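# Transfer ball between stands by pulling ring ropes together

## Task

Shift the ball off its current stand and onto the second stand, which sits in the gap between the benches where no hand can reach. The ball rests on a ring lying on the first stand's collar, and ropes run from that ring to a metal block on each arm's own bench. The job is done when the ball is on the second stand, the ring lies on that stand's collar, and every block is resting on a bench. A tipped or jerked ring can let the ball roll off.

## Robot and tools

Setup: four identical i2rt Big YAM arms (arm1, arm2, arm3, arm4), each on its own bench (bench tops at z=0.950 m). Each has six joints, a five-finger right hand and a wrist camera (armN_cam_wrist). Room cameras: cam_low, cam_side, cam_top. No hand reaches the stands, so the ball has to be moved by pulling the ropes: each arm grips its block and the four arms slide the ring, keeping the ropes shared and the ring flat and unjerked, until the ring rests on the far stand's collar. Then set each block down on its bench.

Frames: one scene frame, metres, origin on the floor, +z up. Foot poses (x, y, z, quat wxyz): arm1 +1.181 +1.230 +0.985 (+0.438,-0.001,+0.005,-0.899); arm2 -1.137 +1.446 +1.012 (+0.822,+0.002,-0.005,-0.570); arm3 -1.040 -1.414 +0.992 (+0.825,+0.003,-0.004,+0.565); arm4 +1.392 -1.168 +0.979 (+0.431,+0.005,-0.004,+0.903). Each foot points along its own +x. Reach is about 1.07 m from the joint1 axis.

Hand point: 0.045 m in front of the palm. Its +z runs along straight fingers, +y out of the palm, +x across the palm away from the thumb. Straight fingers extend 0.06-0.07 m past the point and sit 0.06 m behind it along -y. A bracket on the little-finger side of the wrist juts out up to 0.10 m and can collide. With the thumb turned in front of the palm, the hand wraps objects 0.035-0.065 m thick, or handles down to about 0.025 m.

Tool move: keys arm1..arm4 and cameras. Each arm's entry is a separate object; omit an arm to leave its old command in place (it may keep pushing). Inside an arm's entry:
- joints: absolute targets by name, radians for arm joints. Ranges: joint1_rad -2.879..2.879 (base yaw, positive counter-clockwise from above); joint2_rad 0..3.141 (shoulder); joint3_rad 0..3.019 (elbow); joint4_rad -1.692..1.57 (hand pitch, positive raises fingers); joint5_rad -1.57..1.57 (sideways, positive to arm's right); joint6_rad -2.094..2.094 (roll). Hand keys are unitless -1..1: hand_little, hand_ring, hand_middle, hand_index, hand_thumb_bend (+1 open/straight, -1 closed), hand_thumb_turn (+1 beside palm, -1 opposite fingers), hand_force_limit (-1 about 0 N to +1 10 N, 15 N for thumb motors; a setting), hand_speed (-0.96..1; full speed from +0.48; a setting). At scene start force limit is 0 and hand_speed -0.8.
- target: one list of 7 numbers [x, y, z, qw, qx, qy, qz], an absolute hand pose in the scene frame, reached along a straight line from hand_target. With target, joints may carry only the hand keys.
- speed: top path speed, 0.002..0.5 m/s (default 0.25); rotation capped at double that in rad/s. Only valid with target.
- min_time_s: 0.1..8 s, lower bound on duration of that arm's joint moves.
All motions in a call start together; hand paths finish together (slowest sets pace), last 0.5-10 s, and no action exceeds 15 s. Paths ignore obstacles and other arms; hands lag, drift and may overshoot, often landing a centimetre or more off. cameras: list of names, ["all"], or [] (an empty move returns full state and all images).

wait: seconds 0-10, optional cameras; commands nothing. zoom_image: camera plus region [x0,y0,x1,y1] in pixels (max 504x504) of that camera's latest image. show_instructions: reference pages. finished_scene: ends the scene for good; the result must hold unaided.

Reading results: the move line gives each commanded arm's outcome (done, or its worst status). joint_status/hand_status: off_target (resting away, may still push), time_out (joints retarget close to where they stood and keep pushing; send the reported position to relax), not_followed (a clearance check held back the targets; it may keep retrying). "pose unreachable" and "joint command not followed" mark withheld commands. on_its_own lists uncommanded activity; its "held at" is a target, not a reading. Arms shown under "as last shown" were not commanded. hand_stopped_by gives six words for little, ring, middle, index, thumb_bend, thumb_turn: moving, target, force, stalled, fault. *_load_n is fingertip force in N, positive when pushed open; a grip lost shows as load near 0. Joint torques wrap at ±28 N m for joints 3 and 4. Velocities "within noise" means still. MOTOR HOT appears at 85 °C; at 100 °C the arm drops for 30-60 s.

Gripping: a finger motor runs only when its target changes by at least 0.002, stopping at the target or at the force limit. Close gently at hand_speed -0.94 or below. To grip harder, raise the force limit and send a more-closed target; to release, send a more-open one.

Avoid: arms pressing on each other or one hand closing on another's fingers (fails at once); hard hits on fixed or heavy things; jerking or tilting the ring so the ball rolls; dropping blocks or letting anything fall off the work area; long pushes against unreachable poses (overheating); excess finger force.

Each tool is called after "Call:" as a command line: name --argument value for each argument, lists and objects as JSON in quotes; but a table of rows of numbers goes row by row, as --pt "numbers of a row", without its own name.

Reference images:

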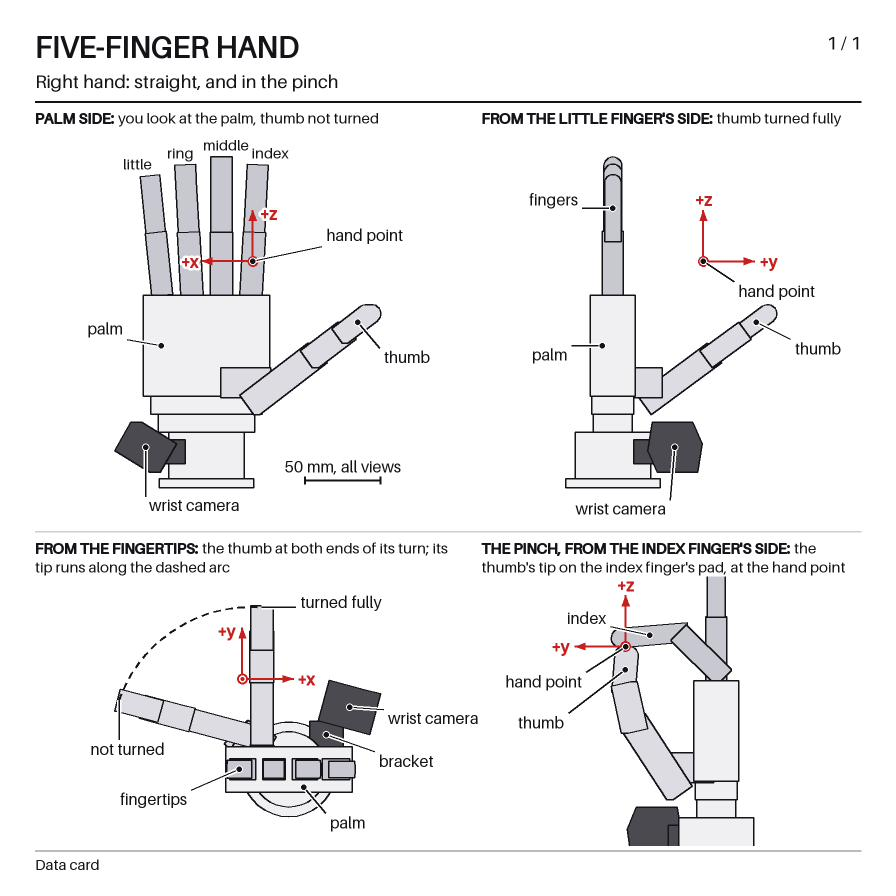

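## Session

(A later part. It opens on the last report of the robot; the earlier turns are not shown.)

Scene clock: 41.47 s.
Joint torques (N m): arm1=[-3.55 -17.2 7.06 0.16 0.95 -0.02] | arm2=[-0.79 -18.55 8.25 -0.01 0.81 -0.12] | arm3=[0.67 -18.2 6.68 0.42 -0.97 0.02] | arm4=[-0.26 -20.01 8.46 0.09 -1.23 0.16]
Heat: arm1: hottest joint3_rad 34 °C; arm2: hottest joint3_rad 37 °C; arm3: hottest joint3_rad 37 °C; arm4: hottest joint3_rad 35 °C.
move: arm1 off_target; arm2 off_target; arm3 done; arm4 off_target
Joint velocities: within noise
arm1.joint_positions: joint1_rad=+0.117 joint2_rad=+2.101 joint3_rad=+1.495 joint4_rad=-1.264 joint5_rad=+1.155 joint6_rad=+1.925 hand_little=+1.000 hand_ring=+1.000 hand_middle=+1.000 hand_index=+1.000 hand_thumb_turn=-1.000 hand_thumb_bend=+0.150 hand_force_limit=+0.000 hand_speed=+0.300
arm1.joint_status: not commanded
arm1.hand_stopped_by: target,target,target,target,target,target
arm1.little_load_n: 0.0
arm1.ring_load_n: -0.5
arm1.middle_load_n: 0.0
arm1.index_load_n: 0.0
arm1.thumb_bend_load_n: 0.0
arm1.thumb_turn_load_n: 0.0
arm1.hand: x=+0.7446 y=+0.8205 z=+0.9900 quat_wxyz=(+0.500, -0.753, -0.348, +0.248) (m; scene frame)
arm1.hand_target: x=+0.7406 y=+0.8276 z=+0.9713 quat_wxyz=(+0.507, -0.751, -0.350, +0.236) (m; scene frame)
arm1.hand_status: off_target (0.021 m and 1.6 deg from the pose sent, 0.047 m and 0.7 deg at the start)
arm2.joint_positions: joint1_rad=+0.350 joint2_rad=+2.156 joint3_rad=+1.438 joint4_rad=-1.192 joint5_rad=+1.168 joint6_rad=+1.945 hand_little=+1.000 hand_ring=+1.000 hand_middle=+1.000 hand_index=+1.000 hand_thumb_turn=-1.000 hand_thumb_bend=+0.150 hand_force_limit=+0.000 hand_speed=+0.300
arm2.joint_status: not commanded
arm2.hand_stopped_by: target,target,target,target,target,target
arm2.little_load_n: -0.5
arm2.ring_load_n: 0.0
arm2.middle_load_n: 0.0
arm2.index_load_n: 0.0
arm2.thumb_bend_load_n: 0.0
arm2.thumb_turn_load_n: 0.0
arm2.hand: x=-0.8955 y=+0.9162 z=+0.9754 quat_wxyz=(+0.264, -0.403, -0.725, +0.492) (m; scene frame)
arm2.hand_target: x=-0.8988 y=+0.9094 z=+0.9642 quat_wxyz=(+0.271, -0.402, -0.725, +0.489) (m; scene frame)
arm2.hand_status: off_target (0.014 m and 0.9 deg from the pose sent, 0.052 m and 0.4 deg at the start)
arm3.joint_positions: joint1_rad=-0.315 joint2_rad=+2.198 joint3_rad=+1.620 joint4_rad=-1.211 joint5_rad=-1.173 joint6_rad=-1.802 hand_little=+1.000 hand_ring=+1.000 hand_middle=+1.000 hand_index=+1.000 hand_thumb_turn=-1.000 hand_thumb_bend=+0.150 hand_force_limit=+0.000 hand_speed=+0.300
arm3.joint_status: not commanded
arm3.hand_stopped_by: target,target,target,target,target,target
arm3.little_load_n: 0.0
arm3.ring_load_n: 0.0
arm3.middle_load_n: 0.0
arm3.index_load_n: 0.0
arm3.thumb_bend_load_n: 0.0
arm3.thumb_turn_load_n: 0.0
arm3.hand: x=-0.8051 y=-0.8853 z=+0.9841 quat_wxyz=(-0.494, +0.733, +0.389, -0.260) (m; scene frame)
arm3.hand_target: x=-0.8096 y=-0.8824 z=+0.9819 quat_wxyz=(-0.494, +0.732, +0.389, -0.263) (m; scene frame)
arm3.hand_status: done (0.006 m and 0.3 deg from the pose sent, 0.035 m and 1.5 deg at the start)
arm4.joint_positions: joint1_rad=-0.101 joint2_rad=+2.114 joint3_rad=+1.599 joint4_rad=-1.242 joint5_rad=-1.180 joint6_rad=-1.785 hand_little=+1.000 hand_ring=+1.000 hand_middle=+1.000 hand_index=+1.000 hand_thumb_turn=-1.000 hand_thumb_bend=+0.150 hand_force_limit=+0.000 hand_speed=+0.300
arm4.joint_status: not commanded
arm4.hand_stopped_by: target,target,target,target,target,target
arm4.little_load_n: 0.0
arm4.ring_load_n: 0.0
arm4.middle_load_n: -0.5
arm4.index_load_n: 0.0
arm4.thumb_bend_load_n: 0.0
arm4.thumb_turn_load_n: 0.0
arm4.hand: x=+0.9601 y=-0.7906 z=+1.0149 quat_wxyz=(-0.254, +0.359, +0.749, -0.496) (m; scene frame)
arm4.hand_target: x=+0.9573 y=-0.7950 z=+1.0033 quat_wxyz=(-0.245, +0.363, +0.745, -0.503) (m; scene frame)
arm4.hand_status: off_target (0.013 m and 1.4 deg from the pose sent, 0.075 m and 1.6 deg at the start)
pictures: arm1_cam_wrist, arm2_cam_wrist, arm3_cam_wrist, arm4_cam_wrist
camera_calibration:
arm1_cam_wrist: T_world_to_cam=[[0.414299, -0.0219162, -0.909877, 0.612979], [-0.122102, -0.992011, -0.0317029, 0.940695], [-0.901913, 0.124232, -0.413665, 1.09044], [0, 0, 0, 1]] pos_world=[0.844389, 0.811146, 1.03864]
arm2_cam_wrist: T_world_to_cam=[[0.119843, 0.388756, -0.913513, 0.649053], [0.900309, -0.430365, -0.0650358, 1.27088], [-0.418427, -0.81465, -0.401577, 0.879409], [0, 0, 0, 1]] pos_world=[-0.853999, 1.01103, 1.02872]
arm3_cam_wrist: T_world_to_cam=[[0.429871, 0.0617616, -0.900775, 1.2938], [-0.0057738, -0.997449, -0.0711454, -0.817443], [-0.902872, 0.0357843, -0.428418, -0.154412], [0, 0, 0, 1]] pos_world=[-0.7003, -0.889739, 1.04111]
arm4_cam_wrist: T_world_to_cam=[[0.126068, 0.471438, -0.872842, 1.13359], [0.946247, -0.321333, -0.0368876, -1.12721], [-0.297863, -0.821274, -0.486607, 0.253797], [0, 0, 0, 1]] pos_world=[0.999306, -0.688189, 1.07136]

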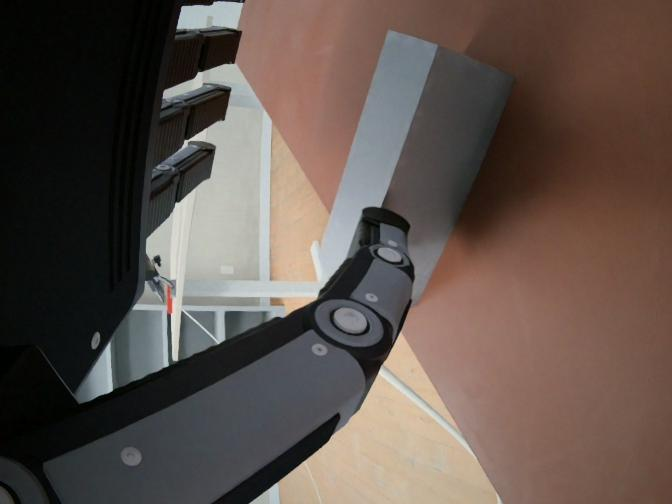

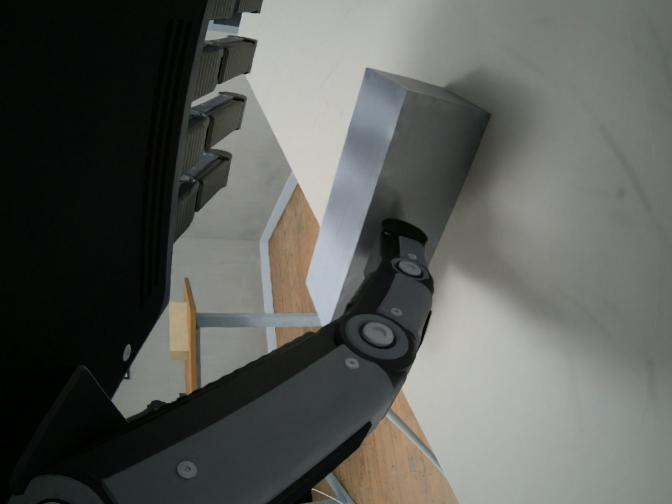

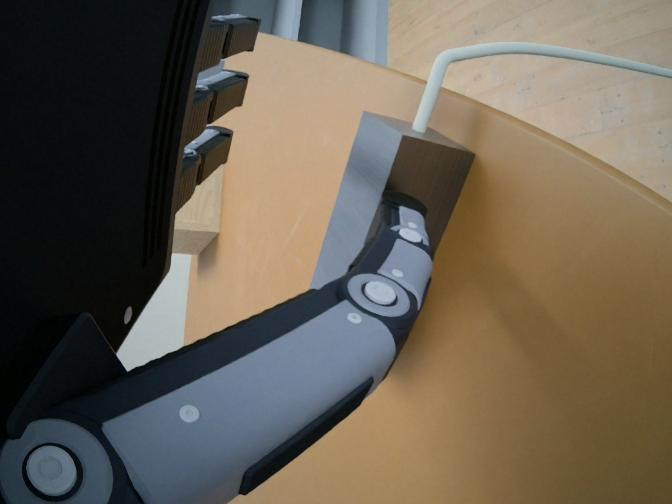

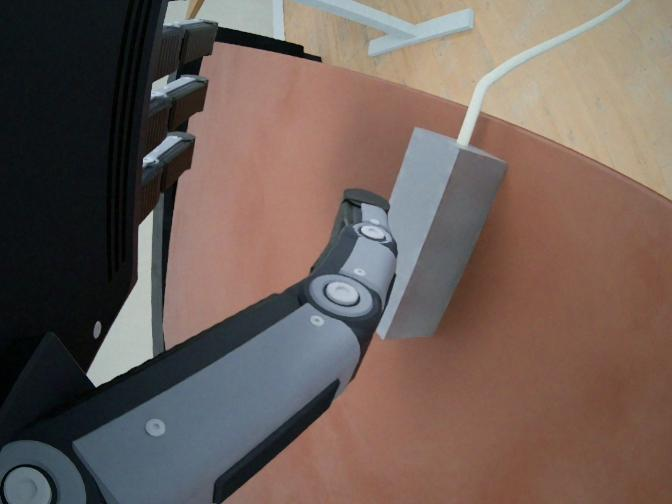

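Call:
move --arm1 '{"target":[0.7475,0.8385,0.9585,0.5068,-0.7513,-0.3503,0.2363],"speed":0.05}' --arm2 '{"target":[-0.9024,0.9133,0.960,0.2711,-0.4019,-0.7250,0.4891],"speed":0.05}' --arm3 '{"target":[-0.8173,-0.8923,0.974,0.4937,-0.7319,-0.3892,0.2625],"speed":0.05}' --arm4 '{"target":[0.9642,-0.8054,0.963,0.2452,-0.3634,-0.7451,0.5026],"speed":0.05}' --cameras '["arm1_cam_wrist","arm2_cam_wrist","arm3_cam_wrist","arm4_cam_wrist"]'

Scene clock: 44.23 s.
Joint torques (N m): arm1=[-3.43 -17.61 5.5 0.21 0.95 0] | arm2=[-0.85 -18.9 6.32 0.01 0.81 -0.11] | arm3=[0.62 -19.14 6.41 0.43 -0.97 0] | arm4=[-0.32 -19.6 7.75 0.13 -1.21 0.15]
Heat: arm1: hottest joint3_rad 34 °C; arm2: hottest joint3_rad 37 °C; arm3: hottest joint3_rad 37 °C; arm4: hottest joint3_rad 35 °C.
move: arm1 off_target; arm2 off_target; arm3 done; arm4 off_target
Joint velocities: within noise
arm1.joint_positions: joint1_rad=+0.117 joint2_rad=+2.101 joint3_rad=+1.459 joint4_rad=-1.218 joint5_rad=+1.155 joint6_rad=+1.925 hand_little=+1.000 hand_ring=+1.000 hand_middle=+1.000 hand_index=+1.000 hand_thumb_turn=-1.000 hand_thumb_bend=+0.150 hand_force_limit=+0.000 hand_speed=+0.300
arm1.joint_status: not commanded
arm1.hand_stopped_by: target,target,target,target,target,target
arm1.little_load_n: 0.0
arm1.ring_load_n: 0.0
arm1.middle_load_n: 0.0
arm1.index_load_n: 0.0
arm1.thumb_bend_load_n: 0.5
arm1.thumb_turn_load_n: 0.5
arm1.hand: x=+0.7478 y=+0.8259 z=+0.9785 quat_wxyz=(+0.498, -0.755, -0.346, +0.251) (m; scene frame)
arm1.hand_target: x=+0.7479 y=+0.8388 z=+0.9591 quat_wxyz=(+0.507, -0.751, -0.350, +0.236) (m; scene frame)
arm1.hand_status: off_target (0.024 m and 2.1 deg from the pose sent, 0.037 m and 1.6 deg at the start)
arm2.joint_positions: joint1_rad=+0.350 joint2_rad=+2.156 joint3_rad=+1.438 joint4_rad=-1.175 joint5_rad=+1.168 joint6_rad=+1.945 hand_little=+1.000 hand_ring=+1.000 hand_middle=+1.000 hand_index=+1.000 hand_thumb_turn=-1.000 hand_thumb_bend=+0.150 hand_force_limit=+0.000 hand_speed=+0.300
arm2.joint_status: not commanded
arm2.hand_stopped_by: target,target,target,target,target,target
arm2.little_load_n: 0.0
arm2.ring_load_n: 0.0
arm2.middle_load_n: 0.0
arm2.index_load_n: 0.0
arm2.thumb_bend_load_n: 0.0
arm2.thumb_turn_load_n: 0.0
arm2.hand: x=-0.8933 y=+0.9136 z=+0.9752 quat_wxyz=(+0.258, -0.408, -0.723, +0.494) (m; scene frame)
arm2.hand_target: x=-0.9024 y=+0.9138 z=+0.9604 quat_wxyz=(+0.271, -0.402, -0.725, +0.489) (m; scene frame)
arm2.hand_status: off_target (0.018 m and 1.8 deg from the pose sent, 0.017 m and 0.9 deg at the start)
arm3.joint_positions: joint1_rad=-0.315 joint2_rad=+2.198 joint3_rad=+1.566 joint4_rad=-1.173 joint5_rad=-1.173 joint6_rad=-1.802 hand_little=+1.000 hand_ring=+1.000 hand_middle=+1.000 hand_index=+1.000 hand_thumb_turn=-1.000 hand_thumb_bend=+0.150 hand_force_limit=+0.000 hand_speed=+0.300
arm3.joint_status: not commanded
arm3.hand_stopped_by: target,target,target,target,target,target
arm3.little_load_n: 0.0
arm3.ring_load_n: 0.0
arm3.middle_load_n: 0.0
arm3.index_load_n: 0.0
arm3.thumb_bend_load_n: 0.5
arm3.thumb_turn_load_n: 0.0
arm3.hand: x=-0.8146 y=-0.8968 z=+0.9680 quat_wxyz=(-0.492, +0.734, +0.385, -0.266) (m; scene frame)
arm3.hand_target: x=-0.8173 y=-0.8923 z=+0.9740 quat_wxyz=(-0.494, +0.732, +0.389, -0.263) (m; scene frame)
arm3.hand_status: done (0.008 m and 0.8 deg from the pose sent, 0.017 m and 0.3 deg at the start)
arm4.joint_positions: joint1_rad=-0.101 joint2_rad=+2.141 joint3_rad=+1.530 joint4_rad=-1.141 joint5_rad=-1.180 joint6_rad=-1.785 hand_little=+1.000 hand_ring=+1.000 hand_middle=+1.000 hand_index=+1.000 hand_thumb_turn=-1.000 hand_thumb_bend=+0.150 hand_force_limit=+0.000 hand_speed=+0.300
arm4.joint_status: not commanded
arm4.hand_stopped_by: target,target,target,target,target,target
arm4.little_load_n: 0.0
arm4.ring_load_n: 0.0
arm4.middle_load_n: 0.0
arm4.index_load_n: 0.0
arm4.thumb_bend_load_n: 0.0
arm4.thumb_turn_load_n: 0.0
arm4.hand: x=+0.9659 y=-0.7993 z=+0.9765 quat_wxyz=(-0.256, +0.358, +0.749, -0.496) (m; scene frame)
arm4.hand_target: x=+0.9645 y=-0.8055 z=+0.9632 quat_wxyz=(-0.245, +0.363, +0.745, -0.503) (m; scene frame)
arm4.hand_status: off_target (0.015 m and 1.7 deg from the pose sent, 0.054 m and 1.4 deg at the start)
pictures: arm1_cam_wrist, arm2_cam_wrist, arm3_cam_wrist, arm4_cam_wrist
camera_calibration:
arm1_cam_wrist: T_world_to_cam=[[0.409716, -0.0293019, -0.911742, 0.612703], [-0.122193, -0.992239, -0.0230216, 0.937848], [-0.903992, 0.120841, -0.410117, 1.08876], [0, 0, 0, 1]] pos_world=[0.847796, 0.816956, 1.02674]
arm2_cam_wrist: T_world_to_cam=[[0.130104, 0.376851, -0.917091, 0.673178], [0.900997, -0.431016, -0.0492926, 1.25359], [-0.413857, -0.819883, -0.395619, 0.881114], [0, 0, 0, 1]] pos_world=[-0.852408, 1.00904, 1.02774]
arm3_cam_wrist: T_world_to_cam=[[0.420519, 0.0502681, -0.90589, 1.27116], [-0.00638208, -0.998275, -0.0583572, -0.843725], [-0.907261, 0.0303218, -0.419473, -0.186655], [0, 0, 0, 1]] pos_world=[-0.709276, -0.900509, 1.024]
arm4_cam_wrist: T_world_to_cam=[[0.12387, 0.474297, -0.871607, 1.10675], [0.946125, -0.321275, -0.0403658, -1.13344], [-0.299171, -0.819649, -0.488541, 0.234098], [0, 0, 0, 1]] pos_world=[1.00531, -0.697198, 1.03327]

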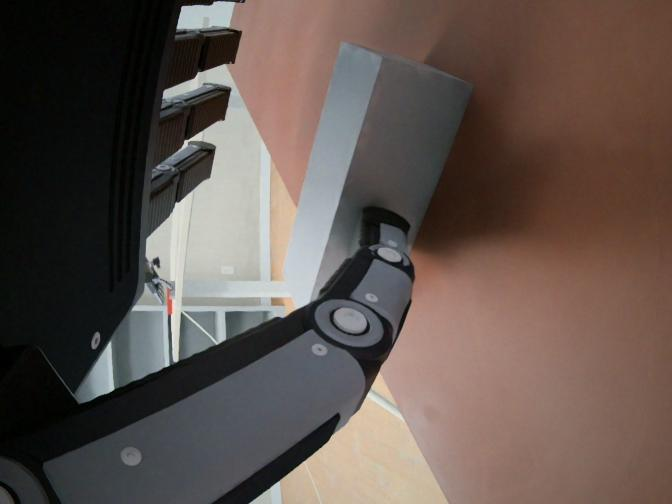

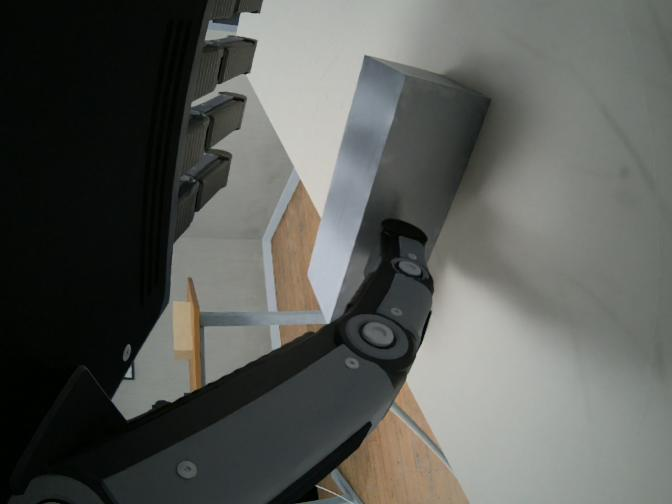

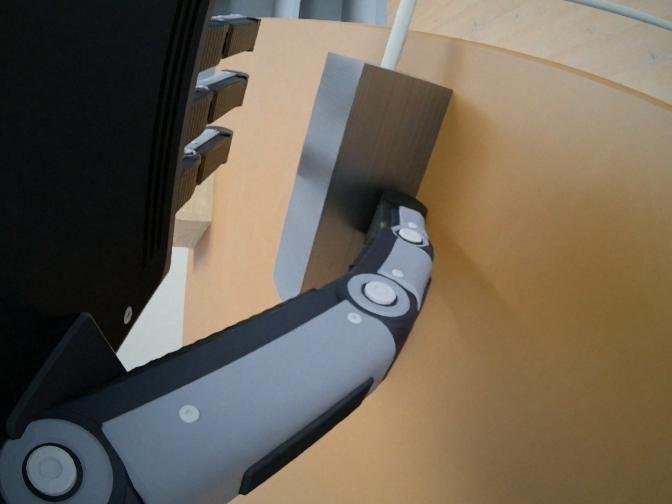

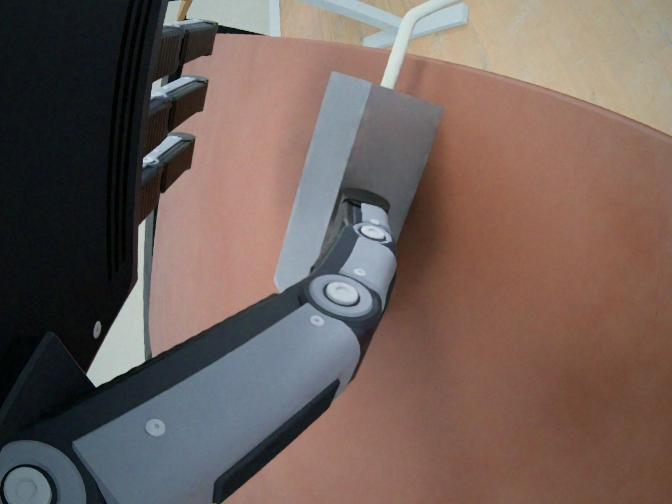

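Call:
move --arm1 '{"joints":{"hand_index":-0.4,"hand_middle":-0.4,"hand_speed":-0.88,"hand_force_limit":0.0}}' --arm2 '{"joints":{"hand_index":-0.4,"hand_middle":-0.4,"hand_speed":-0.88,"hand_force_limit":0.0}}' --arm3 '{"target":[-0.816,-0.8905,0.984,0.4937,-0.7319,-0.3892,0.2625],"speed":0.05,"joints":{"hand_index":-0.4,"hand_middle":-0.4,"hand_speed":-0.88,"hand_force_limit":0.0}}' --arm4 '{"joints":{"hand_index":-0.4,"hand_middle":-0.4,"hand_speed":-0.88,"hand_force_limit":0.0}}' --cameras '["arm1_cam_wrist","arm2_cam_wrist","arm3_cam_wrist","arm4_cam_wrist"]'

Scene clock: 49.27 s.
Joint torques (N m): arm1=[-3.49 -17.55 5.55 0.17 0.88 0] | arm2=[-0.67 -18.9 6.34 0.01 0.72 -0.1] | arm3=[0.15 -19.25 7.38 -0.31 -0.59 0.02] | arm4=[-0.38 -19.6 7.79 0.2 -1.08 0.15]
Heat: arm1: hottest joint3_rad 34 °C; arm2: hottest joint3_rad 37 °C; arm3: hottest joint3_rad 37 °C; arm4: hottest joint3_rad 35 °C.
move: arm1 off_target; arm2 off_target; arm3 off_target; arm4 off_target
Joint velocities: within noise
arm1.joint_positions: joint1_rad=+0.117 joint2_rad=+2.101 joint3_rad=+1.458 joint4_rad=-1.218 joint5_rad=+1.156 joint6_rad=+1.925 hand_little=+1.000 hand_ring=+1.000 hand_middle=+0.111 hand_index=+0.110 hand_thumb_turn=-1.000 hand_thumb_bend=+0.151 hand_force_limit=+0.000 hand_speed=-0.880
arm1.joint_status: hand_middle off_target (ended at +0.111, target -0.400); hand_index off_target (ended at +0.110, target -0.400); the others done
arm1.hand_stopped_by: target,target,force,force,target,target
arm1.little_load_n: 0.0
arm1.ring_load_n: 0.0
arm1.middle_load_n: 7.0
arm1.index_load_n: 6.5
arm1.thumb_bend_load_n: 4.5
arm1.thumb_turn_load_n: -1.0
arm1.hand: x=+0.7477 y=+0.8261 z=+0.9786 quat_wxyz=(+0.498, -0.754, -0.346, +0.252) (m; scene frame)
arm1.hand_target: x=+0.7481 y=+0.8388 z=+0.9589 quat_wxyz=(+0.507, -0.751, -0.350, +0.236) (m; scene frame)
arm1.hand_status: not commanded
arm2.joint_positions: joint1_rad=+0.348 joint2_rad=+2.156 joint3_rad=+1.438 joint4_rad=-1.175 joint5_rad=+1.170 joint6_rad=+1.944 hand_little=+1.000 hand_ring=+1.000 hand_middle=+0.111 hand_index=+0.111 hand_thumb_turn=-1.000 hand_thumb_bend=+0.151 hand_force_limit=+0.000 hand_speed=-0.880
arm2.joint_status: hand_middle off_target (ended at +0.111, target -0.400); hand_index off_target (ended at +0.111, target -0.400); the others done
arm2.hand_stopped_by: target,target,force,force,target,target
arm2.little_load_n: 0.0
arm2.ring_load_n: -0.5
arm2.middle_load_n: 7.0
arm2.index_load_n: 6.0
arm2.thumb_bend_load_n: 5.5
arm2.thumb_turn_load_n: -0.5
arm2.hand: x=-0.8942 y=+0.9131 z=+0.9755 quat_wxyz=(+0.258, -0.408, -0.723, +0.495) (m; scene frame)
arm2.hand_target: x=-0.9025 y=+0.9137 z=+0.9604 quat_wxyz=(+0.271, -0.402, -0.725, +0.489) (m; scene frame)
arm2.hand_status: not commanded
arm3.joint_positions: joint1_rad=-0.309 joint2_rad=+2.189 joint3_rad=+1.566 joint4_rad=-1.175 joint5_rad=-1.183 joint6_rad=-1.802 hand_little=+1.000 hand_ring=+1.000 hand_middle=+0.111 hand_index=+0.110 hand_thumb_turn=-1.000 hand_thumb_bend=+0.151 hand_force_limit=+0.000 hand_speed=-0.880
arm3.joint_status: hand_middle off_target (ended at +0.111, target -0.400); hand_index off_target (ended at +0.110, target -0.400); the others done
arm3.hand_stopped_by: target,target,force,force,target,target
arm3.little_load_n: 0.0
arm3.ring_load_n: -0.5
arm3.middle_load_n: 6.0
arm3.index_load_n: 5.0
arm3.thumb_bend_load_n: 4.0
arm3.thumb_turn_load_n: -1.0
arm3.hand: x=-0.8181 y=-0.8934 z=+0.9745 quat_wxyz=(-0.496, +0.730, +0.387, -0.266) (m; scene frame)
arm3.hand_target: x=-0.8159 y=-0.8905 z=+0.9841 quat_wxyz=(-0.494, +0.732, +0.389, -0.262) (m; scene frame)
arm3.hand_status: done (0.010 m and 0.6 deg from the pose sent, 0.017 m and 0.8 deg at the start)
arm4.joint_positions: joint1_rad=-0.099 joint2_rad=+2.141 joint3_rad=+1.530 joint4_rad=-1.141 joint5_rad=-1.183 joint6_rad=-1.784 hand_little=+1.000 hand_ring=+1.000 hand_middle=+0.111 hand_index=+0.100 hand_thumb_turn=-1.000 hand_thumb_bend=+0.151 hand_force_limit=+0.000 hand_speed=-0.880
arm4.joint_status: hand_middle off_target (ended at +0.111, target -0.400); hand_index off_target (ended at +0.100, target -0.400); the others done
arm4.hand_stopped_by: target,target,force,force,target,target
arm4.little_load_n: 0.0
arm4.ring_load_n: 0.0
arm4.middle_load_n: 6.0
arm4.index_load_n: 7.5
arm4.thumb_bend_load_n: 5.5
arm4.thumb_turn_load_n: -1.0
arm4.hand: x=+0.9650 y=-0.8002 z=+0.9770 quat_wxyz=(-0.256, +0.357, +0.748, -0.497) (m; scene frame)
arm4.hand_target: x=+0.9645 y=-0.8055 z=+0.9632 quat_wxyz=(-0.245, +0.363, +0.745, -0.503) (m; scene frame)
arm4.hand_status: not commanded
pictures: arm1_cam_wrist, arm2_cam_wrist, arm3_cam_wrist, arm4_cam_wrist
camera_calibration:
arm1_cam_wrist: T_world_to_cam=[[0.409016, -0.0283448, -0.912087, 0.612874], [-0.121814, -0.992268, -0.0237896, 0.938535], [-0.90436, 0.120835, -0.409307, 1.08822], [0, 0, 0, 1]] pos_world=[0.847796, 0.817155, 1.02674]
arm2_cam_wrist: T_world_to_cam=[[0.128755, 0.376208, -0.917545, 0.673525], [0.900644, -0.431605, -0.0505815, 1.25572], [-0.415046, -0.819869, -0.394401, 0.878131], [0, 0, 0, 1]] pos_world=[-0.853207, 1.00854, 1.02784]
arm3_cam_wrist: T_world_to_cam=[[0.417664, 0.0631817, -0.906402, 1.28798], [-0.00241421, -0.997499, -0.0706441, -0.824037], [-0.908598, 0.0316938, -0.416467, -0.19], [0, 0, 0, 1]] pos_world=[-0.712568, -0.897331, 1.03009]
arm4_cam_wrist: T_world_to_cam=[[0.121414, 0.472788, -0.872771, 1.10997], [0.946323, -0.320487, -0.0419651, -1.1308], [-0.299552, -0.820828, -0.486322, 0.230617], [0, 0, 0, 1]] pos_world=[1.00441, -0.69789, 1.03345]

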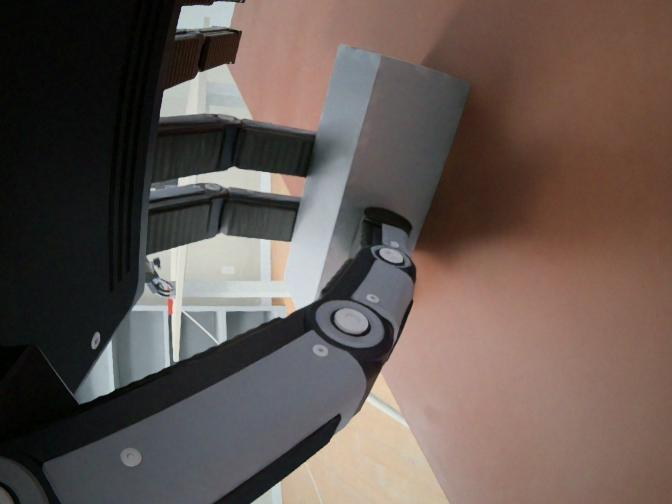

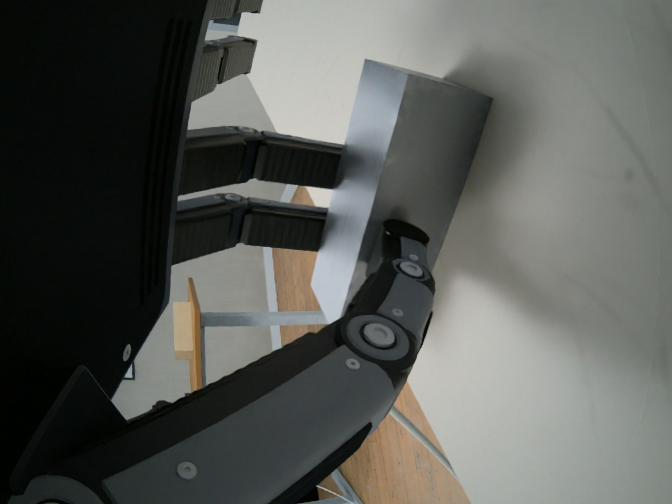

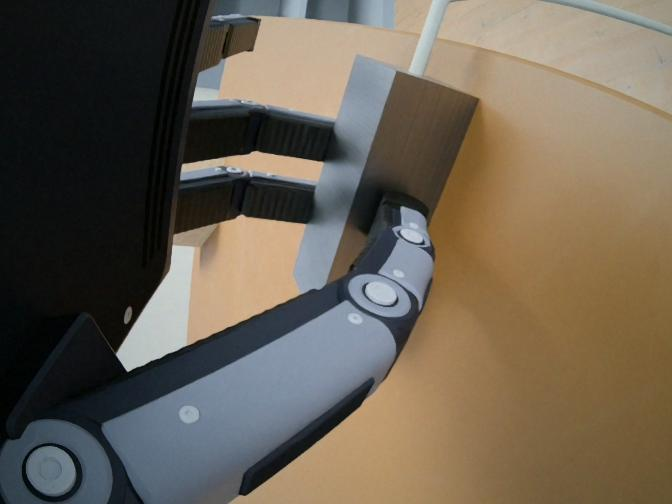

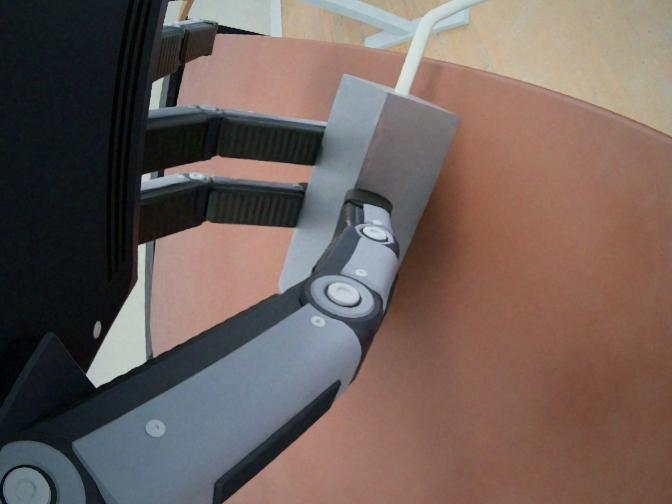

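Call:
move --arm1 '{"joints":{"hand_index":-0.45,"hand_middle":-0.45,"hand_speed":-0.9,"hand_force_limit":0.7}}' --arm2 '{"joints":{"hand_index":-0.45,"hand_middle":-0.45,"hand_speed":-0.9,"hand_force_limit":0.7}}' --arm3 '{"joints":{"hand_index":-0.45,"hand_middle":-0.45,"hand_speed":-0.9,"hand_force_limit":0.7}}' --arm4 '{"joints":{"hand_index":-0.45,"hand_middle":-0.45,"hand_speed":-0.9,"hand_force_limit":0.7}}'

Call:
move --arm1 '{"target":[0.748,0.838,1.05,0.5068,-0.7513,-0.3503,0.2363],"speed":0.08}' --arm2 '{"target":[-0.9024,0.9133,1.05,0.2711,-0.4019,-0.7250,0.4891],"speed":0.08}' --arm3 '{"target":[-0.816,-0.8905,1.06,0.4937,-0.7319,-0.3892,0.2625],"speed":0.08}' --arm4 '{"target":[0.9642,-0.8054,1.05,0.2452,-0.3634,-0.7451,0.5026],"speed":0.08}' --cameras '["all"]'

Scene clock: 55.43 s.
Joint torques (N m): arm1=[-3.49 -17.55 5.53 0.18 0.84 0] | arm2=[-0.73 -18.9 6.35 0.01 0.69 -0.1] | arm3=[0.21 -19.19 7.38 -0.31 -0.59 0.02] | arm4=[-0.44 -19.55 7.77 0.16 -1.03 0.16]
Heat: arm1: hottest joint3_rad 34 °C; arm2: hottest joint3_rad 37 °C; arm3: hottest joint3_rad 36 °C; arm4: hottest joint3_rad 35 °C.
move: arm1 off_target; arm2 off_target; arm3 off_target; arm4 off_target
Joint velocities: within noise
arm1.joint_positions: joint1_rad=+0.117 joint2_rad=+2.101 joint3_rad=+1.458 joint4_rad=-1.218 joint5_rad=+1.157 joint6_rad=+1.925 hand_little=+1.000 hand_ring=+1.000 hand_middle=+0.105 hand_index=+0.104 hand_thumb_turn=-1.000 hand_thumb_bend=+0.152 hand_force_limit=+0.700 hand_speed=-0.900
arm1.joint_status: hand_middle off_target (ended at +0.105, target -0.450); hand_index off_target (ended at +0.104, target -0.450); the others done
arm1.hand_stopped_by: target,target,force,force,target,target
arm1.little_load_n: 0.0
arm1.ring_load_n: 0.0
arm1.middle_load_n: 10.0
arm1.index_load_n: 8.5
arm1.thumb_bend_load_n: 7.0
arm1.thumb_turn_load_n: -1.0
arm1.hand: x=+0.7476 y=+0.8261 z=+0.9787 quat_wxyz=(+0.498, -0.754, -0.346, +0.252) (m; scene frame)
arm1.hand_target: x=+0.7481 y=+0.8388 z=+0.9589 quat_wxyz=(+0.507, -0.751, -0.350, +0.236) (m; scene frame)
arm1.hand_status: not commanded
arm2.joint_positions: joint1_rad=+0.348 joint2_rad=+2.156 joint3_rad=+1.438 joint4_rad=-1.175 joint5_rad=+1.170 joint6_rad=+1.944 hand_little=+1.000 hand_ring=+1.000 hand_middle=+0.105 hand_index=+0.105 hand_thumb_turn=-1.000 hand_thumb_bend=+0.151 hand_force_limit=+0.700 hand_speed=-0.900
arm2.joint_status: hand_middle off_target (ended at +0.105, target -0.450); hand_index off_target (ended at +0.105, target -0.450); the others done
arm2.hand_stopped_by: target,target,force,force,target,target
arm2.little_load_n: 0.0
arm2.ring_load_n: 0.0
arm2.middle_load_n: 10.5
arm2.index_load_n: 8.5
arm2.thumb_bend_load_n: 8.0
arm2.thumb_turn_load_n: -0.5
arm2.hand: x=-0.8942 y=+0.9130 z=+0.9756 quat_wxyz=(+0.258, -0.407, -0.722, +0.495) (m; scene frame)
arm2.hand_target: x=-0.9024 y=+0.9137 z=+0.9603 quat_wxyz=(+0.271, -0.402, -0.725, +0.489) (m; scene frame)
arm2.hand_status: not commanded
arm3.joint_positions: joint1_rad=-0.309 joint2_rad=+2.189 joint3_rad=+1.566 joint4_rad=-1.175 joint5_rad=-1.183 joint6_rad=-1.802 hand_little=+1.000 hand_ring=+1.000 hand_middle=+0.105 hand_index=+0.095 hand_thumb_turn=-1.000 hand_thumb_bend=+0.152 hand_force_limit=+0.700 hand_speed=-0.900
arm3.joint_status: hand_middle off_target (ended at +0.105, target -0.450); hand_index off_target (ended at +0.095, target -0.450); the others done
arm3.hand_stopped_by: target,target,force,force,target,target
arm3.little_load_n: 0.0
arm3.ring_load_n: 0.0
arm3.middle_load_n: 8.5
arm3.index_load_n: 10.5
arm3.thumb_bend_load_n: 8.0
arm3.thumb_turn_load_n: -2.5
arm3.hand: x=-0.8180 y=-0.8934 z=+0.9747 quat_wxyz=(-0.496, +0.730, +0.387, -0.266) (m; scene frame)
arm3.hand_target: x=-0.8160 y=-0.8905 z=+0.9840 quat_wxyz=(-0.494, +0.732, +0.389, -0.262) (m; scene frame)
arm3.hand_status: not commanded
arm4.joint_positions: joint1_rad=-0.099 joint2_rad=+2.141 joint3_rad=+1.530 joint4_rad=-1.141 joint5_rad=-1.184 joint6_rad=-1.784 hand_little=+1.000 hand_ring=+1.000 hand_middle=+0.104 hand_index=+0.093 hand_thumb_turn=-1.000 hand_thumb_bend=+0.152 hand_force_limit=+0.700 hand_speed=-0.900
arm4.joint_status: hand_middle off_target (ended at +0.104, target -0.450); hand_index off_target (ended at +0.093, target -0.450); the others done
arm4.hand_stopped_by: target,target,force,force,target,target
arm4.little_load_n: 0.0
arm4.ring_load_n: 0.0
arm4.middle_load_n: 8.5
arm4.index_load_n: 9.0
arm4.thumb_bend_load_n: 7.5
arm4.thumb_turn_load_n: -1.0
arm4.hand: x=+0.9649 y=-0.8002 z=+0.9771 quat_wxyz=(-0.256, +0.357, +0.748, -0.497) (m; scene frame)
arm4.hand_target: x=+0.9645 y=-0.8055 z=+0.9632 quat_wxyz=(-0.245, +0.363, +0.745, -0.503) (m; scene frame)
arm4.hand_status: not commanded
pictures: none

Scene clock: 57.27 s.
Joint torques (N m): arm1=[-3.55 -20.37 9.83 -0.68 1.07 -0.02] | arm2=[-0.67 -21.95 9.91 -0.92 0.82 -0.07] | arm3=[0.21 -20.01 10.69 -0.54 -1.01 0.03] | arm4=[-0.44 -23.47 12.45 -0.68 -1.21 0.15]
Heat: arm1: hottest joint3_rad 34 °C; arm2: hottest joint3_rad 37 °C; arm3: hottest joint3_rad 36 °C; arm4: hottest joint3_rad 35 °C.
move: arm1 off_target; arm2 off_target; arm3 off_target; arm4 off_target
Joint velocities: within noise
arm1.joint_positions: joint1_rad=+0.117 joint2_rad=+2.009 joint3_rad=+1.458 joint4_rad=-1.379 joint5_rad=+1.152 joint6_rad=+1.924 hand_little=+1.000 hand_ring=+1.000 hand_middle=+0.105 hand_index=+0.104 hand_thumb_turn=-1.000 hand_thumb_bend=+0.152 hand_force_limit=+0.700 hand_speed=-0.900
arm1.joint_status: not commanded
arm1.hand_stopped_by: target,target,force,force,target,target
arm1.little_load_n: 0.0
arm1.ring_load_n: 0.0
arm1.middle_load_n: 8.5
arm1.index_load_n: 8.0
arm1.thumb_bend_load_n: 8.5
arm1.thumb_turn_load_n: -0.5
arm1.hand: x=+0.7601 y=+0.8445 z=+1.0294 quat_wxyz=(+0.513, -0.745, -0.363, +0.226) (m; scene frame)
arm1.hand_target: x=+0.7485 y=+0.8387 z=+1.0502 quat_wxyz=(+0.507, -0.751, -0.350, +0.237) (m; scene frame)
arm1.hand_status: off_target (0.025 m and 2.1 deg from the pose sent, 0.072 m and 2.1 deg at the start)
arm2.joint_positions: joint1_rad=+0.348 joint2_rad=+2.062 joint3_rad=+1.438 joint4_rad=-1.329 joint5_rad=+1.167 joint6_rad=+1.941 hand_little=+1.000 hand_ring=+1.000 hand_middle=+0.105 hand_index=+0.105 hand_thumb_turn=-1.000 hand_thumb_bend=+0.152 hand_force_limit=+0.700 hand_speed=-0.900
arm2.joint_status: not commanded
arm2.hand_stopped_by: target,target,force,force,target,target
arm2.little_load_n: 0.0
arm2.ring_load_n: 0.0
arm2.middle_load_n: 9.5
arm2.index_load_n: 8.0
arm2.thumb_bend_load_n: 10.5
arm2.thumb_turn_load_n: 0.0
arm2.hand: x=-0.9056 y=+0.9265 z=+1.0279 quat_wxyz=(+0.282, -0.391, -0.730, +0.485) (m; scene frame)
arm2.hand_target: x=-0.9028 y=+0.9139 z=+1.0500 quat_wxyz=(+0.271, -0.402, -0.725, +0.489) (m; scene frame)
arm2.hand_status: off_target (0.026 m and 1.9 deg from the pose sent, 0.075 m and 1.8 deg at the start)
arm3.joint_positions: joint1_rad=-0.309 joint2_rad=+2.103 joint3_rad=+1.574 joint4_rad=-1.319 joint5_rad=-1.172 joint6_rad=-1.802 hand_little=+1.000 hand_ring=+1.000 hand_middle=+0.105 hand_index=+0.095 hand_thumb_turn=-1.000 hand_thumb_bend=+0.152 hand_force_limit=+0.700 hand_speed=-0.900
arm3.joint_status: not commanded
arm3.hand_stopped_by: target,target,force,force,target,target
arm3.little_load_n: 0.0
arm3.ring_load_n: 0.0
arm3.middle_load_n: 8.0
arm3.index_load_n: 10.0
arm3.thumb_bend_load_n: 10.5
arm3.thumb_turn_load_n: -2.0
arm3.hand: x=-0.8266 y=-0.9066 z=+1.0290 quat_wxyz=(-0.483, +0.738, +0.376, -0.284) (m; scene frame)
arm3.hand_target: x=-0.8169 y=-0.8918 z=+1.0602 quat_wxyz=(-0.494, +0.732, +0.389, -0.262) (m; scene frame)
arm3.hand_status: off_target (0.036 m and 3.2 deg from the pose sent, 0.085 m and 0.6 deg at the start)
arm4.joint_positions: joint1_rad=-0.099 joint2_rad=+2.071 joint3_rad=+1.534 joint4_rad=-1.293 joint5_rad=-1.180 joint6_rad=-1.784 hand_little=+1.000 hand_ring=+1.000 hand_middle=+0.104 hand_index=+0.093 hand_thumb_turn=-1.000 hand_thumb_bend=+0.152 hand_force_limit=+0.700 hand_speed=-0.900
arm4.joint_status: not commanded
arm4.hand_stopped_by: target,target,force,force,target,target
arm4.little_load_n: 0.0
arm4.ring_load_n: 0.0
arm4.middle_load_n: 8.0
arm4.index_load_n: 8.5
arm4.thumb_bend_load_n: 9.5
arm4.thumb_turn_load_n: -1.0
arm4.hand: x=+0.9769 y=-0.8177 z=+1.0227 quat_wxyz=(-0.228, +0.376, +0.738, -0.512) (m; scene frame)
arm4.hand_target: x=+0.9650 y=-0.8065 z=+1.0502 quat_wxyz=(-0.246, +0.363, +0.745, -0.503) (m; scene frame)
arm4.hand_status: off_target (0.033 m and 2.8 deg from the pose sent, 0.073 m and 1.6 deg at the start)
pictures: arm1_cam_wrist, arm2_cam_wrist, arm3_cam_wrist, arm4_cam_wrist, cam_low, cam_side, cam_top
camera_calibration:
arm1_cam_wrist: T_world_to_cam=[[0.445797, 0.0240468, -0.894811, 0.564646], [-0.120981, -0.988848, -0.086847, 1.02099], [-0.886921, 0.146971, -0.437917, 1.1121], [0, 0, 0, 1]] pos_world=[0.858143, 0.832579, 1.08093]
arm2_cam_wrist: T_world_to_cam=[[0.093211, 0.421616, -0.901971, 0.627801], [0.897817, -0.427194, -0.106905, 1.3256], [-0.43039, -0.79984, -0.418354, 0.897305], [0, 0, 0, 1]] pos_world=[-0.862476, 1.0193, 1.08336]
arm3_cam_wrist: T_world_to_cam=[[0.396541, 0.0222351, -0.917748, 1.29886], [-0.000602748, -0.9997, -0.0244811, -0.881388], [-0.918017, 0.0102609, -0.396408, -0.222471], [0, 0, 0, 1]] pos_world=[-0.719815, -0.907722, 1.08226]
arm4_cam_wrist: T_world_to_cam=[[0.161299, 0.41725, -0.894363, 1.0944], [0.946917, -0.320782, 0.021122, -1.21105], [-0.278083, -0.850295, -0.446843, 0.156638], [0, 0, 0, 1]] pos_world=[1.0138, -0.711934, 1.07436]

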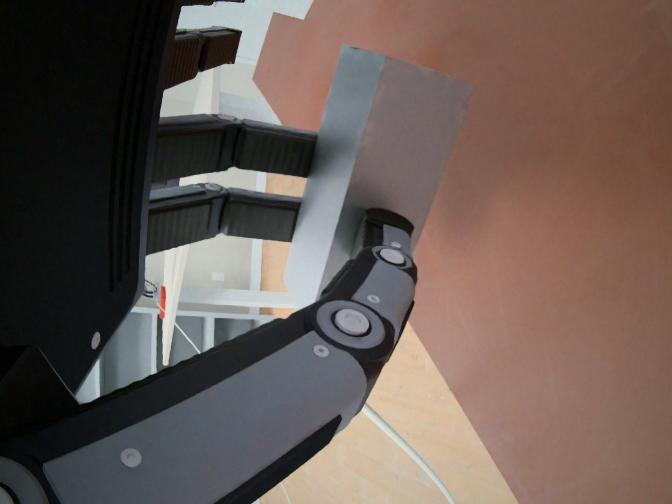

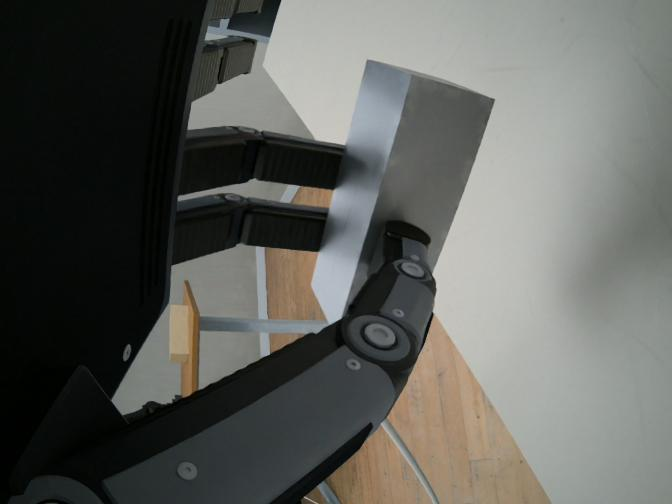

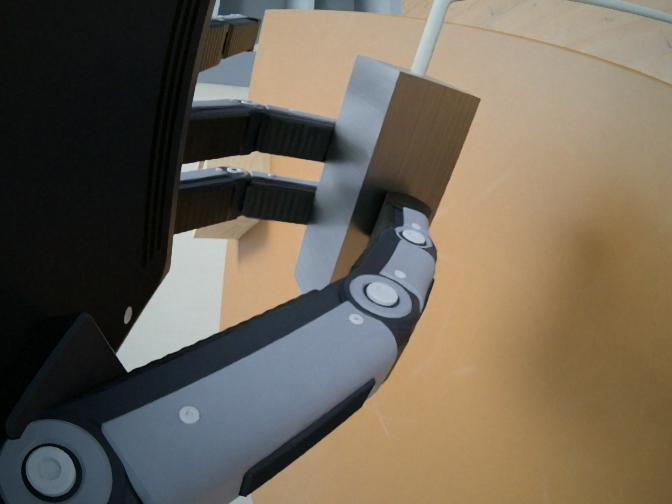

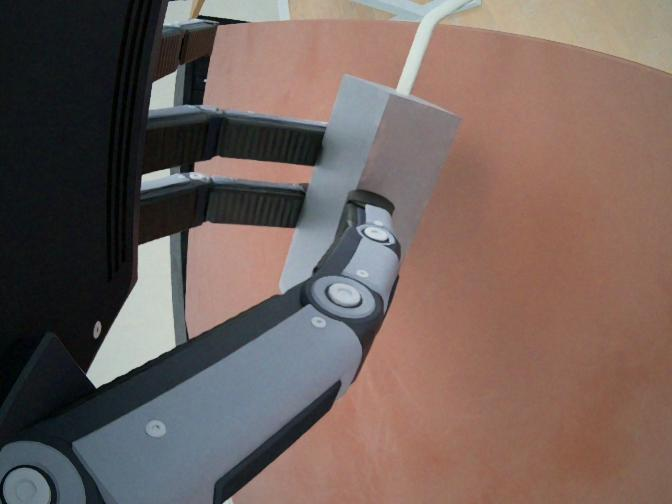

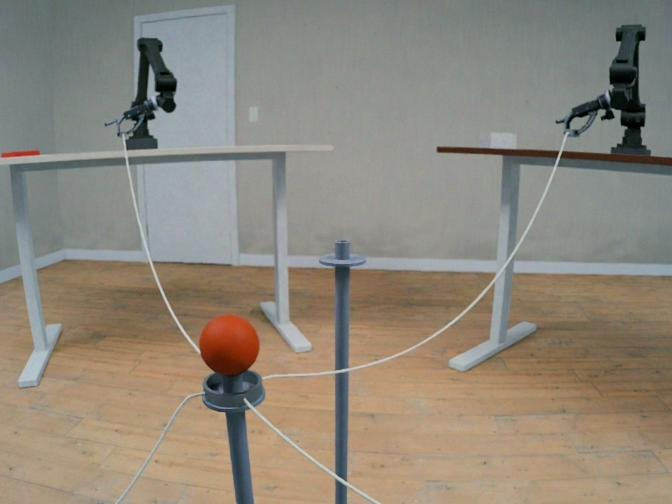

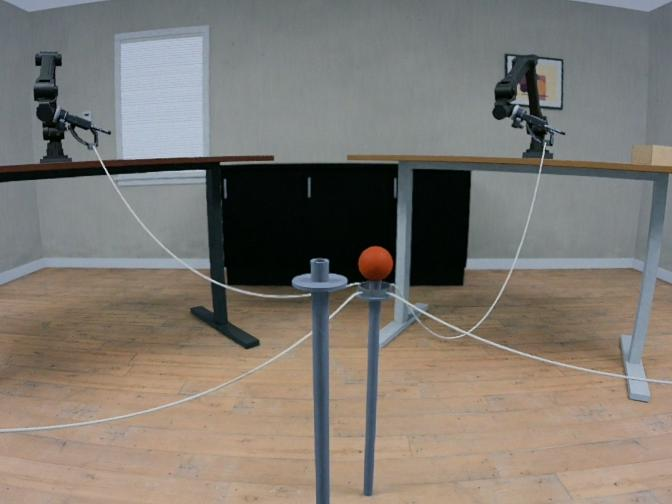

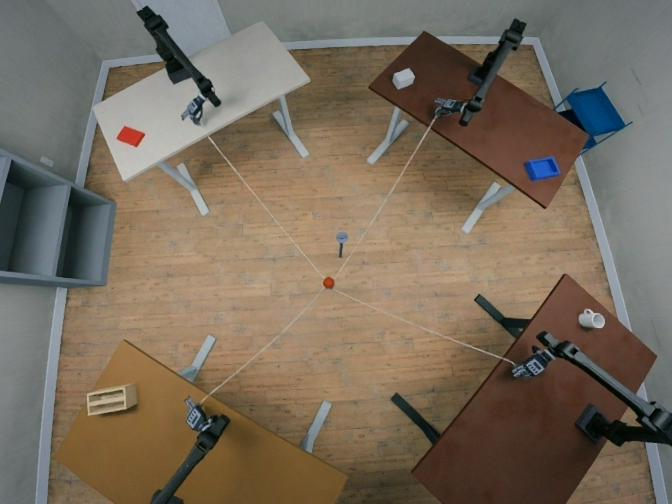

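Call:
zoom_image --camera "cam_low" --region '[100, 110, 604, 488]'

Call:
zoom_image --camera "cam_side" --region '[60, 120, 564, 498]'

Scaled by 1.000.

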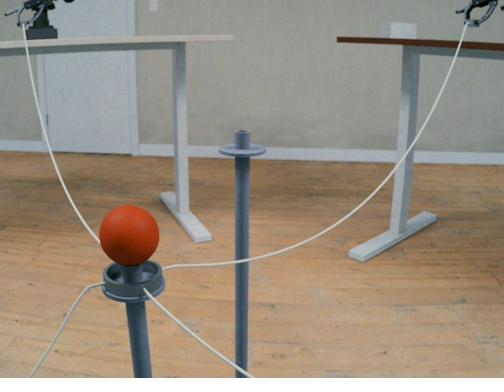

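Scaled by 1.000.

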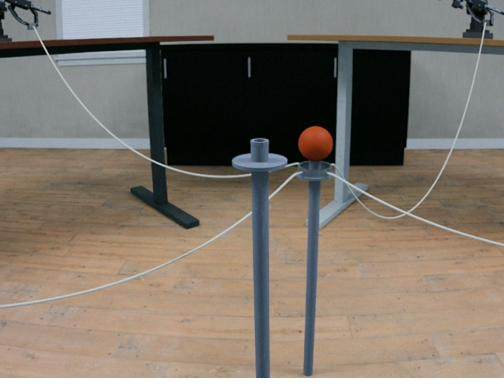

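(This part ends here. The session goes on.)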